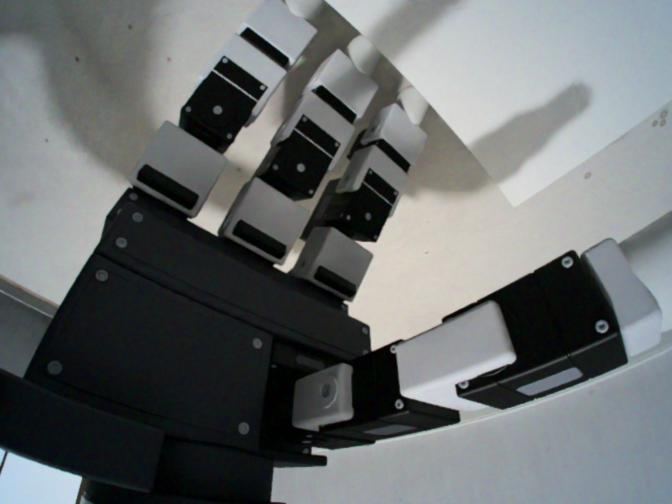

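Call:
move(target=[0,0,0,0,0,0,0.0,0,-0.576,-0.696,0.571,-0.678,-0.226,-0.168,0.0,0,-0.576,-0.696,0.0,0,-0.576,-0.696,0.5,-0.8,0,0,0,0,0,0,0.0,0,-0.576,-0.696,0.571,-0.678,-0.226,-0.168,0.0,0,-0.576,-0.696,0.0,0,-0.576,-0.696,0.5,-0.8])

Call:
move(target=[0,0,-0.05,0,0,0,0.0,0,-0.576,-0.696,0.571,-0.678,-0.226,-0.168,0.0,0,-0.576,-0.696,0.0,0,-0.576,-0.696,0.5,-0.8,0,0,-0.05,0,0,0,0.0,0,-0.576,-0.696,0.571,-0.678,-0.226,-0.168,0.0,0,-0.576,-0.696,0.0,0,-0.576,-0.696,0.5,-0.8], speed=0.02, cameras=["all"])

Scene clock: 1857.33 s.
left_arm: end_effector_position=(+0.5330, +0.1374, +0.1291) hand_goal=(+0.000, +0.000, -0.576, -0.696, +0.570, -0.678, -0.226, -0.168, +0.000, +0.000, -0.576, -0.696, +0.000, +0.000, -0.576, -0.696) hand_measured=(-0.180, -0.002, -0.612, -0.718, +0.570, -0.678, -0.224, -0.168, -0.188, -0.002, -0.610, -0.712, -0.180, -0.002, -0.618, -0.716) hand_current_ma=(-412, +0, -48, -20, +0, +0, +1, +0, -412, +0, -40, -13, -412, +0, -59, -17) hand_state=(blocked, goal, blocked, blocked, goal, goal, goal, goal, blocked, goal, blocked, goal, blocked, goal, blocked, goal) hand_current_limit=0.50 hand_speed=-0.80 end_effector_quat_wxyz=(+0.000, +1.000, -0.001, +0.000) | right_arm: end_effector_position=(+0.5351, -0.0874, +0.1293) hand_goal=(+0.000, +0.000, -0.576, -0.696, +0.570, -0.678, -0.226, -0.168, +0.000, +0.000, -0.576, -0.696, +0.000, +0.000, -0.576, -0.696) hand_measured=(-0.200, -0.002, -0.596, -0.706, +0.568, -0.678, -0.224, -0.168, -0.196, +0.000, -0.598, -0.704, -0.194, +0.002, -0.602, -0.706) hand_current_ma=(-412, -4, -74, -32, -5, +2, +9, +1, -412, -1, -82, -28, -412, +4, -96, -37) hand_state=(blocked, goal, goal, goal, goal, goal, goal, goal, blocked, goal, blocked, goal, blocked, goal, blocked, goal) hand_current_limit=0.50 hand_speed=-0.80 end_effector_quat_wxyz=(+0.000, +0.003, +1.000, +0.001)
Joint positions: left_arm=[2.972 -1.719 -2.031 -0.962 1.57 -4.892] | right_arm=[0.287 -1.382 1.981 -2.17 -1.569 5]
Joint torques (N m): left_arm=[5.97 29.16 18.79 4.2 -2.96 1.75] | right_arm=[-7.49 -43.48 -14.44 -4.53 0.87 -0.8]
Wrist force (N): left_arm=[-0.9 -12.2 -0.1] | right_arm=[-1.3 -8.2 -1.5]
Wrist torque (N m): left_arm=[1.02 -0.07 0.25] | right_arm=[1.03 0.17 -0.36]
Wrist force, peak (N): left_arm=[-0.9 -12.2 -0.1] | right_arm=[-1.5 -8.3 -2.2]
Hand target: left_arm +0.5330, +0.1373, +0.1291; +0.000, +1.000, -0.001, +0.000 | right_arm +0.5350, -0.0874, +0.1293; +0.000, +0.003, +1.000, +0.001
Off the commanded pose: left_arm 0.000 m, 0 deg | right_arm 0.000 m, 0 deg.
move: done

Scene clock: 1859.27 s.
left_arm: end_effector_position=(+0.5330, +0.1373, +0.1590) hand_goal=(+0.000, +0.000, -0.576, -0.696, +0.570, -0.678, -0.226, -0.168, +0.000, +0.000, -0.576, -0.696, +0.000, +0.000, -0.576, -0.696) hand_measured=(-0.162, +0.000, -0.614, -0.718, +0.570, -0.678, -0.224, -0.168, -0.168, +0.000, -0.610, -0.712, -0.160, +0.000, -0.620, -0.718) hand_current_ma=(-412, +0, -48, -20, +0, +0, +1, +0, -412, +0, -40, -13, -412, +0, -60, -20) hand_state=(blocked, goal, blocked, blocked, goal, goal, goal, goal, blocked, goal, blocked, goal, blocked, goal, blocked, blocked) hand_current_limit=0.50 hand_speed=-0.80 end_effector_quat_wxyz=(+0.000, +1.000, -0.001, +0.000) | right_arm: end_effector_position=(+0.5350, -0.0875, +0.1591) hand_goal=(+0.000, +0.000, -0.576, -0.696, +0.570, -0.678, -0.226, -0.168, +0.000, +0.000, -0.576, -0.696, +0.000, +0.000, -0.576, -0.696) hand_measured=(-0.200, -0.002, -0.614, -0.716, +0.568, -0.678, -0.224, -0.168, -0.196, +0.000, -0.616, -0.716, -0.194, +0.002, -0.620, -0.718) hand_current_ma=(-413, -4, -151, -72, -5, +2, +9, +1, -412, -1, -160, -74, -413, +4, -178, -86) hand_state=(blocked, goal, blocked, goal, goal, goal, goal, goal, blocked, goal, blocked, goal, blocked, goal, blocked, blocked) hand_current_limit=0.50 hand_speed=-0.80 end_effector_quat_wxyz=(+0.000, +0.003, +1.000, +0.001)
Joint positions: left_arm=[2.972 -1.677 -1.989 -1.046 1.57 -4.892] | right_arm=[0.287 -1.422 1.94 -2.089 -1.569 5]
Joint torques (N m): left_arm=[-5.19 30.28 31.97 0.99 -4.45 1.85] | right_arm=[-7.79 -44.76 -28.05 -1.21 4.95 -0.85]
Wrist force (N): left_arm=[-0.4 -11.6 0.5] | right_arm=[-1.8 -9.4 1.7]
Wrist torque (N m): left_arm=[1.00 -0.01 0.19] | right_arm=[1.26 0.03 -0.33]
Wrist force, peak (N): left_arm=[-0.7 -12.0 -0.1] | right_arm=[-1.7 -9.9 2.1]
Hand target: left_arm +0.5330, +0.1373, +0.1591; +0.000, +1.000, -0.001, +0.000 | right_arm +0.5350, -0.0875, +0.1593; +0.000, +0.003, +1.000, +0.001
Off the commanded pose: left_arm 0.000 m, 0 deg | right_arm 0.000 m, 0 deg.
move: done
camera_calibration:
cam_left_wrist: T_world_to_cam=[[-0.794353, 0.60699, -0.0238181, 0.309273], [0.425195, 0.58359, 0.691833, -0.459728], [0.433835, 0.539432, -0.721665, -0.0640933], [0, 0, 0, 1]] pos_world=[0.468952, 0.115141, 0.279168]
cam_right_wrist: T_world_to_cam=[[0.748797, 0.662754, -0.0076739, -0.311806], [0.445014, -0.494141, 0.746851, -0.449306], [0.491187, -0.562655, -0.664947, -0.0825291], [0, 0, 0, 1]] pos_world=[0.473964, -0.0618051, 0.278294]

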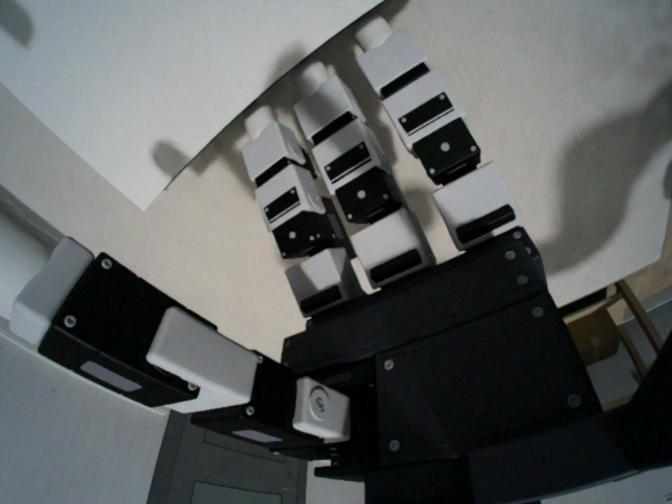

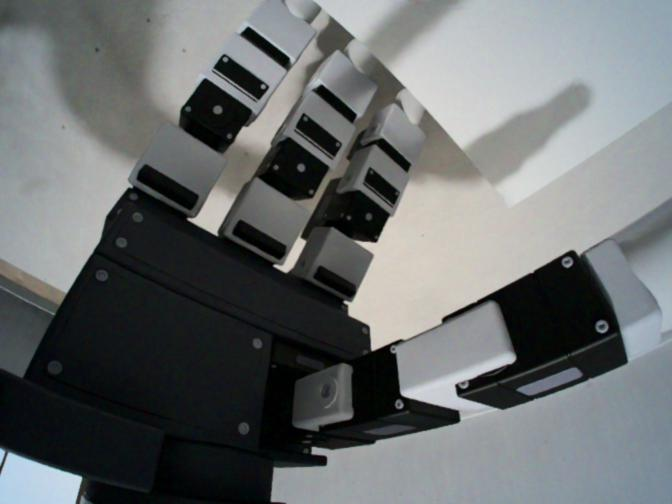

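Call:
move(target=[0,0,-0.1833,0,0,0,0.0,0,-0.576,-0.696,0.571,-0.678,-0.226,-0.168,0.0,0,-0.576,-0.696,0.0,0,-0.576,-0.696,0.5,-0.8,0,0,-0.1833,0,0,0,0.0,0,-0.576,-0.696,0.571,-0.678,-0.226,-0.168,0.0,0,-0.576,-0.696,0.0,0,-0.576,-0.696,0.5,-0.8], speed=0.06)

Call:
move(target=[[-0.0367,0,-0.0052,-0.0833,0,0,0.0,0,-0.576,-0.696,0.571,-0.678,-0.226,-0.168,0.0,0,-0.576,-0.696,0.0,0,-0.576,-0.696,0.5,-0.8,0.0367,0,-0.0052,-0.0833,0,0,0.0,0,-0.576,-0.696,0.571,-0.678,-0.226,-0.168,0.0,0,-0.576,-0.696,0.0,0,-0.576,-0.696,0.5,-0.8],[-0.0733,0,-0.0007,-0.1667,0,0,0.0,0,-0.576,-0.696,0.571,-0.678,-0.226,-0.168,0.0,0,-0.576,-0.696,0.0,0,-0.576,-0.696,0.5,-0.8,0.0733,0,-0.0007,-0.1667,0,0,0.0,0,-0.576,-0.696,0.571,-0.678,-0.226,-0.168,0.0,0,-0.576,-0.696,0.0,0,-0.576,-0.696,0.5,-0.8],[-0.1077,0,0.0133,-0.25,0,0,0.0,0,-0.576,-0.696,0.571,-0.678,-0.226,-0.168,0.0,0,-0.576,-0.696,0.0,0,-0.576,-0.696,0.5,-0.8,0.1077,0,0.0133,-0.25,0,0,0.0,0,-0.576,-0.696,0.571,-0.678,-0.226,-0.168,0.0,0,-0.576,-0.696,0.0,0,-0.576,-0.696,0.5,-0.8]], speed=0.1, blend=[0.005,0.005,0], cameras=["all"])

Scene clock: 1893.73 s.
left_arm: end_effector_position=(+0.5330, +0.1374, +0.2690) hand_goal=(+0.000, +0.000, -0.576, -0.696, +0.570, -0.678, -0.226, -0.168, +0.000, +0.000, -0.576, -0.696, +0.000, +0.000, -0.576, -0.696) hand_measured=(-0.160, +0.000, -0.614, -0.718, +0.570, -0.678, -0.224, -0.168, -0.168, +0.000, -0.610, -0.712, -0.160, +0.000, -0.620, -0.718) hand_current_ma=(-413, +0, -48, -20, +0, +0, +1, +0, -413, +0, -40, -13, -412, +0, -61, -20) hand_state=(blocked, goal, blocked, blocked, goal, goal, goal, goal, blocked, goal, blocked, goal, blocked, goal, blocked, blocked) hand_current_limit=0.50 hand_speed=-0.80 end_effector_quat_wxyz=(+0.000, +1.000, -0.001, +0.000) | right_arm: end_effector_position=(+0.5351, -0.0876, +0.2691) hand_goal=(+0.000, +0.000, -0.576, -0.696, +0.570, -0.678, -0.226, -0.168, +0.000, +0.000, -0.576, -0.696, +0.000, +0.000, -0.576, -0.696) hand_measured=(-0.200, -0.002, -0.614, -0.716, +0.568, -0.678, -0.224, -0.168, -0.196, +0.000, -0.616, -0.716, -0.194, +0.002, -0.620, -0.718) hand_current_ma=(-413, -4, -152, -72, -5, +2, +9, +1, -412, -1, -161, -74, -413, +4, -180, -86) hand_state=(blocked, goal, blocked, goal, goal, goal, goal, goal, blocked, goal, blocked, goal, blocked, goal, blocked, blocked) hand_current_limit=0.50 hand_speed=-0.80 end_effector_quat_wxyz=(+0.000, +0.003, +1.000, +0.001)
Joint positions: left_arm=[2.972 -1.577 -1.794 -1.342 1.57 -4.891] | right_arm=[0.287 -1.52 1.747 -1.798 -1.569 4.999]
Joint torques (N m): left_arm=[8.23 28.82 35.71 0.81 -2.37 1.92] | right_arm=[-9.07 -41.5 -30.24 -0.73 2.45 -0.97]
Wrist force (N): left_arm=[-0.8 -11.6 0.3] | right_arm=[-1.6 -9.8 1.8]
Wrist torque (N m): left_arm=[1.01 0.02 0.18] | right_arm=[1.20 -0.02 -0.30]
Wrist force, peak (N): left_arm=[-0.9 -11.9 0.3] | right_arm=[-1.3 -9.9 2.1]
Hand target: left_arm +0.5330, +0.1374, +0.2691; +0.000, +1.000, -0.001, +0.000 | right_arm +0.5351, -0.0876, +0.2692; +0.000, +0.003, +1.000, +0.001
Off the commanded pose: left_arm 0.000 m, 0 deg | right_arm 0.000 m, 0 deg.
move: done

Scene clock: 1898.30 s.
left_arm: end_effector_position=(+0.4684, +0.1375, +0.2612) hand_goal=(+0.000, +0.000, -0.576, -0.696, +0.570, -0.678, -0.226, -0.168, +0.000, +0.000, -0.576, -0.696, +0.000, +0.000, -0.576, -0.696) hand_measured=(+0.066, +0.004, -0.532, -0.670, +0.570, -0.678, -0.224, -0.168, +0.072, +0.004, -0.534, -0.678, +0.066, +0.004, -0.526, -0.672) hand_current_ma=(+136, +1, +63, +27, +0, +0, +1, +0, +151, +1, +58, +15, +130, +1, +75, +25) hand_state=(blocked, goal, blocked, blocked, goal, goal, goal, goal, blocked, goal, blocked, goal, blocked, goal, blocked, blocked) hand_current_limit=0.50 hand_speed=-0.80 end_effector_quat_wxyz=(+0.383, +0.924, -0.001, +0.000) | right_arm: end_effector_position=(+0.4705, -0.0872, +0.2613) hand_goal=(+0.000, +0.000, -0.576, -0.696, +0.570, -0.678, -0.226, -0.168, +0.000, +0.000, -0.576, -0.696, +0.000, +0.000, -0.576, -0.696) hand_measured=(-0.968, -0.004, -0.626, -0.690, +0.568, -0.678, -0.224, -0.168, -0.964, -0.002, -0.632, -0.690, -0.962, +0.000, -0.640, -0.690) hand_current_ma=(-412, -10, -209, +18, -5, +2, +9, +1, -412, -6, -233, +23, -413, -1, -266, +21) hand_state=(blocked, goal, blocked, goal, goal, goal, goal, goal, blocked, goal, blocked, goal, blocked, goal, blocked, goal) hand_current_limit=0.50 hand_speed=-0.80 end_effector_quat_wxyz=(+0.001, +0.003, +0.924, +0.383)
Joint positions: left_arm=[3.291 -1.431 -2.264 -1.155 0.795 -4.516] | right_arm=[-0.001 -1.671 2.273 -2.172 -0.784 4.712]
Joint torques (N m): left_arm=[6.71 2.83 10.48 3.41 -2.76 1.78] | right_arm=[-7.63 -6.22 -17.64 -5.5 9.44 -0.8]
Wrist force (N): left_arm=[-2.1 -6.3 -18.1] | right_arm=[-0.8 -18.2 -3.0]
Wrist torque (N m): left_arm=[0.10 -0.32 0.02] | right_arm=[1.78 0.17 -0.45]
Wrist force, peak (N): left_arm=[-2.3 -20.7 -11.3] | right_arm=[-1.2 -20.5 -3.6]
Hand target: left_arm +0.4684, +0.1375, +0.2611; +0.383, +0.924, -0.001, +0.000 | right_arm +0.4704, -0.0872, +0.2613; +0.001, +0.003, +0.924, +0.383
Off the commanded pose: left_arm 0.000 m, 0 deg | right_arm 0.000 m, 0 deg.
move: done
camera_calibration:
cam_left_wrist: T_world_to_cam=[[-0.794633, 0.412865, -0.445085, 0.397121], [0.425603, 0.901667, 0.076544, -0.386245], [0.43292, -0.128605, -0.892211, 0.174406], [0, 0, 0, 1]] pos_world=[0.404449, 0.206737, 0.361924]
cam_right_wrist: T_world_to_cam=[[0.747617, 0.472734, 0.466467, -0.402691], [0.442389, -0.878344, 0.181118, -0.381265], [0.495339, 0.0709532, -0.865797, 0.123073], [0, 0, 0, 1]] pos_world=[0.408764, -0.153248, 0.363452]

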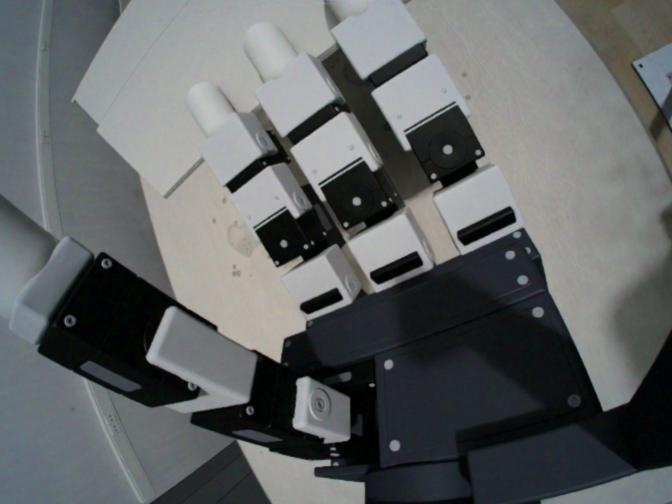

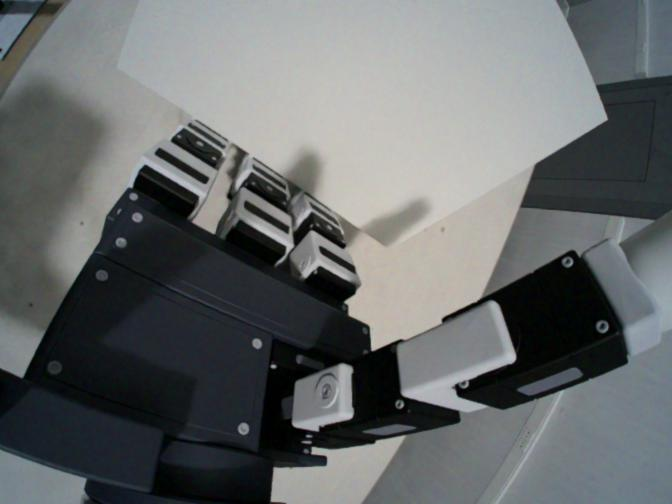

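Call:
move(target=[-0.0766,0,0.0766,0,0,0,0.0,0,-0.576,-0.696,0.571,-0.678,-0.226,-0.168,0.0,0,-0.576,-0.696,0.0,0,-0.576,-0.696,0.5,-0.8,0.0766,0,0.0766,0,0,0,0.0,0,-0.576,-0.696,0.571,-0.678,-0.226,-0.168,0.0,0,-0.576,-0.696,0.0,0,-0.576,-0.696,0.5,-0.8], speed=0.03, stop_force=8, cameras=["all"])

Scene clock: 1961.70 s.
left_arm: end_effector_position=(+0.4526, +0.1264, +0.2500) hand_goal=(+0.000, +0.000, -0.576, -0.696, +0.570, -0.678, -0.226, -0.168, +0.000, +0.000, -0.576, -0.696, +0.000, +0.000, -0.576, -0.696) hand_measured=(+0.094, +0.006, -0.520, -0.674, +0.570, -0.678, -0.224, -0.168, +0.116, +0.010, -0.514, -0.676, +0.126, +0.028, -0.504, -0.658) hand_current_ma=(+232, +2, +90, +21, +0, +0, +1, +0, +329, +5, +107, +18, +372, +24, +135, +49) hand_state=(blocked, goal, blocked, blocked, goal, goal, goal, goal, blocked, goal, blocked, goal, blocked, blocked, blocked, blocked) hand_current_limit=0.50 hand_speed=-0.80 end_effector_quat_wxyz=(+0.383, +0.924, -0.001, +0.000) | right_arm: end_effector_position=(+0.4247, -0.0543, +0.2288) hand_goal=(+0.000, +0.000, -0.576, -0.696, +0.570, -0.678, -0.226, -0.168, +0.000, +0.000, -0.576, -0.696, +0.000, +0.000, -0.576, -0.696) hand_measured=(-0.994, -0.018, -0.698, -0.734, +0.568, -0.678, -0.224, -0.168, -0.992, -0.018, -0.658, -0.728, -0.992, -0.016, -0.630, -0.712) hand_current_ma=(-412, -58, -413, -153, -5, +2, +9, +1, -412, -55, -359, -129, -412, -49, -221, -60) hand_state=(blocked, goal, blocked, blocked, goal, goal, goal, goal, blocked, goal, blocked, blocked, blocked, goal, blocked, goal) hand_current_limit=0.50 hand_speed=-0.80 end_effector_quat_wxyz=(+0.001, +0.003, +0.924, +0.383)
Joint positions: left_arm=[3.266 -1.417 -2.317 -1.093 0.791 -4.55] | right_arm=[0.094 -1.666 2.405 -2.404 -0.788 4.846]
Joint torques (N m): left_arm=[5.43 3.48 21.95 0.6 -1.19 -0.47] | right_arm=[18.95 -6.62 -17.75 -6.61 7.66 1.52]
Wrist force (N): left_arm=[-4.9 -3.0 -23.3] | right_arm=[-3.6 -23.6 0.0]
Wrist torque (N m): left_arm=[0.43 -1.43 0.03] | right_arm=[2.31 -0.27 -0.52]
Wrist force, peak (N): left_arm=[-2.4 -9.1 -30.6] | right_arm=[-1.5 -32.4 -5.2]
Hand target: left_arm +0.4526, +0.1264, +0.2500; +0.383, +0.924, -0.001, +0.000 (not the last commanded pose) | right_arm +0.4247, -0.0543, +0.2288; +0.001, +0.003, +0.924, +0.383
Off the commanded pose: left_arm 0.043 m, 0 deg | right_arm 0.000 m, 0 deg.
move: contact (left_arm)
camera_calibration:
cam_left_wrist: T_world_to_cam=[[-0.794604, 0.412879, -0.445125, 0.384164], [0.425852, 0.901589, 0.0760753, -0.368571], [0.43273, -0.129108, -0.892231, 0.170004], [0, 0, 0, 1]] pos_world=[0.388649, 0.195635, 0.350723]
cam_right_wrist: T_world_to_cam=[[0.747653, 0.472517, 0.466628, -0.368964], [0.442343, -0.878437, 0.180781, -0.326235], [0.495326, 0.071248, -0.865781, 0.115279], [0, 0, 0, 1]] pos_world=[0.363064, -0.120448, 0.330952]

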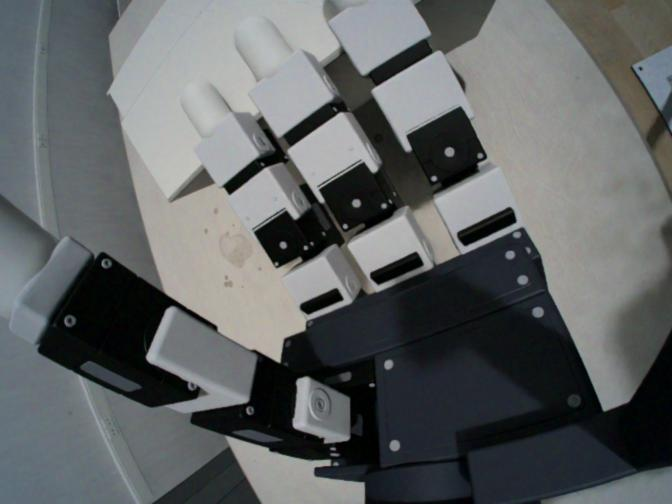

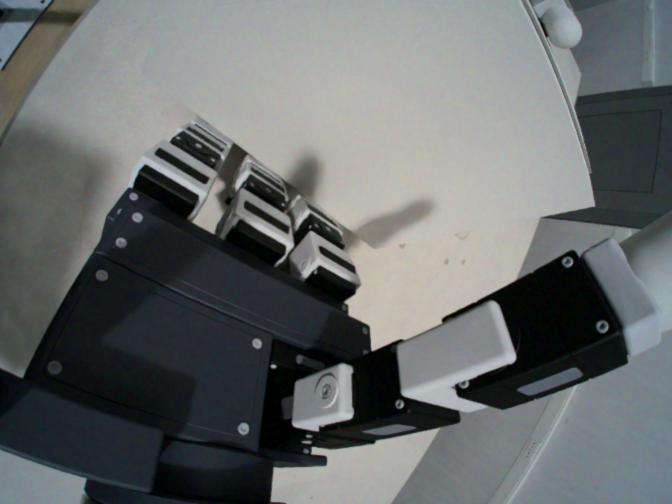

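Call:
move(target=[0,-0.04,0.04,0,0,0,0.0,0,-0.576,-0.696,0.571,-0.678,-0.226,-0.168,0.0,0,-0.576,-0.696,0.0,0,-0.576,-0.696,0.5,-0.8,0,-0.04,0.04,0,0,0,0.0,0,-0.576,-0.696,0.571,-0.678,-0.226,-0.168,0.0,0,-0.576,-0.696,0.0,0,-0.576,-0.696,0.5,-0.8], speed=0.02, stop_force=10, cameras=["all"])

Scene clock: 2009.43 s.
left_arm: end_effector_position=(+0.4526, +0.1264, +0.2160) hand_goal=(+0.000, +0.000, -0.576, -0.696, +0.570, -0.678, -0.226, -0.168, +0.000, +0.000, -0.576, -0.696, +0.000, +0.000, -0.576, -0.696) hand_measured=(+0.094, +0.006, -0.520, -0.674, +0.570, -0.678, -0.224, -0.168, +0.116, +0.010, -0.514, -0.676, +0.126, +0.028, -0.504, -0.658) hand_current_ma=(+231, +2, +90, +21, +0, +0, +1, +0, +329, +5, +107, +18, +372, +24, +135, +49) hand_state=(blocked, goal, blocked, blocked, goal, goal, goal, goal, blocked, goal, blocked, goal, blocked, blocked, blocked, blocked) hand_current_limit=0.50 hand_speed=-0.80 end_effector_quat_wxyz=(+0.383, +0.924, -0.001, +0.000) | right_arm: end_effector_position=(+0.4247, -0.0543, +0.1949) hand_goal=(+0.000, +0.000, -0.576, -0.696, +0.570, -0.678, -0.226, -0.168, +0.000, +0.000, -0.576, -0.696, +0.000, +0.000, -0.576, -0.696) hand_measured=(-0.994, -0.018, -0.698, -0.734, +0.568, -0.678, -0.224, -0.168, -0.992, -0.018, -0.660, -0.728, -0.992, -0.016, -0.630, -0.712) hand_current_ma=(-412, -58, -413, -153, -5, +2, +9, +1, -412, -55, -360, -129, -412, -49, -221, -60) hand_state=(blocked, goal, blocked, blocked, goal, goal, goal, goal, blocked, goal, blocked, blocked, blocked, goal, blocked, goal) hand_current_limit=0.50 hand_speed=-0.80 end_effector_quat_wxyz=(+0.001, +0.003, +0.924, +0.383)
Joint positions: left_arm=[3.266 -1.485 -2.369 -0.973 0.791 -4.55] | right_arm=[0.094 -1.578 2.45 -2.536 -0.789 4.846]
Joint torques (N m): left_arm=[-13.49 2.02 7.86 3.9 -2.05 -2.27] | right_arm=[18.45 -7.87 -15.65 -6.67 11.17 1.56]
Wrist force (N): left_arm=[-4.9 -2.4 -23.1] | right_arm=[-3.6 -23.7 -0.1]
Wrist torque (N m): left_arm=[0.51 -1.43 0.02] | right_arm=[2.36 -0.27 -0.51]
Wrist force, peak (N): left_arm=[-4.9 -3.0 -23.3] | right_arm=[-3.8 -24.1 -0.1]
Hand target: left_arm +0.4525, +0.1263, +0.2160; +0.383, +0.924, -0.001, +0.000 | right_arm +0.4247, -0.0543, +0.1949; +0.001, +0.003, +0.924, +0.383
Off the commanded pose: left_arm 0.000 m, 0 deg | right_arm 0.000 m, 0 deg.
move: done
camera_calibration:
cam_left_wrist: T_world_to_cam=[[-0.794604, 0.412879, -0.445125, 0.369029], [0.425852, 0.901589, 0.0760753, -0.365984], [0.43273, -0.129108, -0.892231, 0.139668], [0, 0, 0, 1]] pos_world=[0.388649, 0.195635, 0.316723]
cam_right_wrist: T_world_to_cam=[[0.747633, 0.472558, 0.466621, -0.353177], [0.442377, -0.878415, 0.180802, -0.320035], [0.495326, 0.0712487, -0.86578, 0.0859218], [0, 0, 0, 1]] pos_world=[0.363064, -0.120349, 0.297052]

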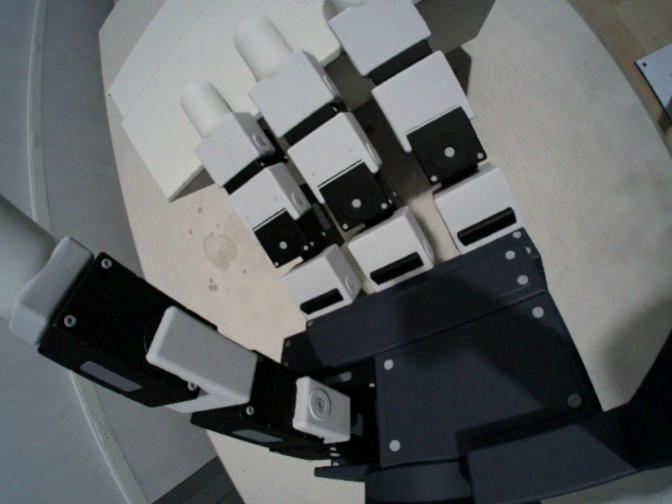

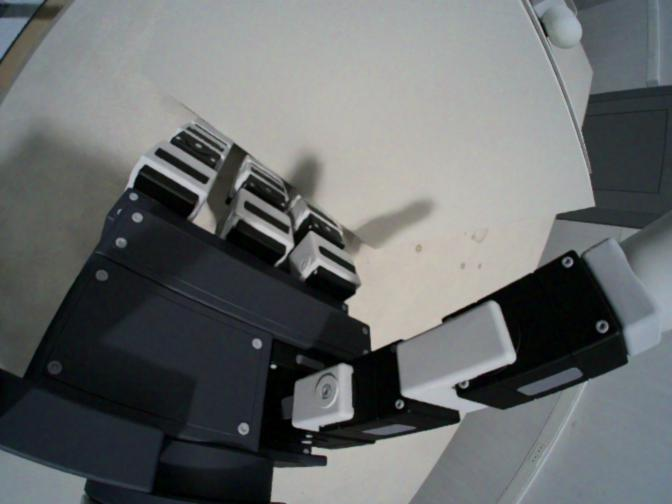

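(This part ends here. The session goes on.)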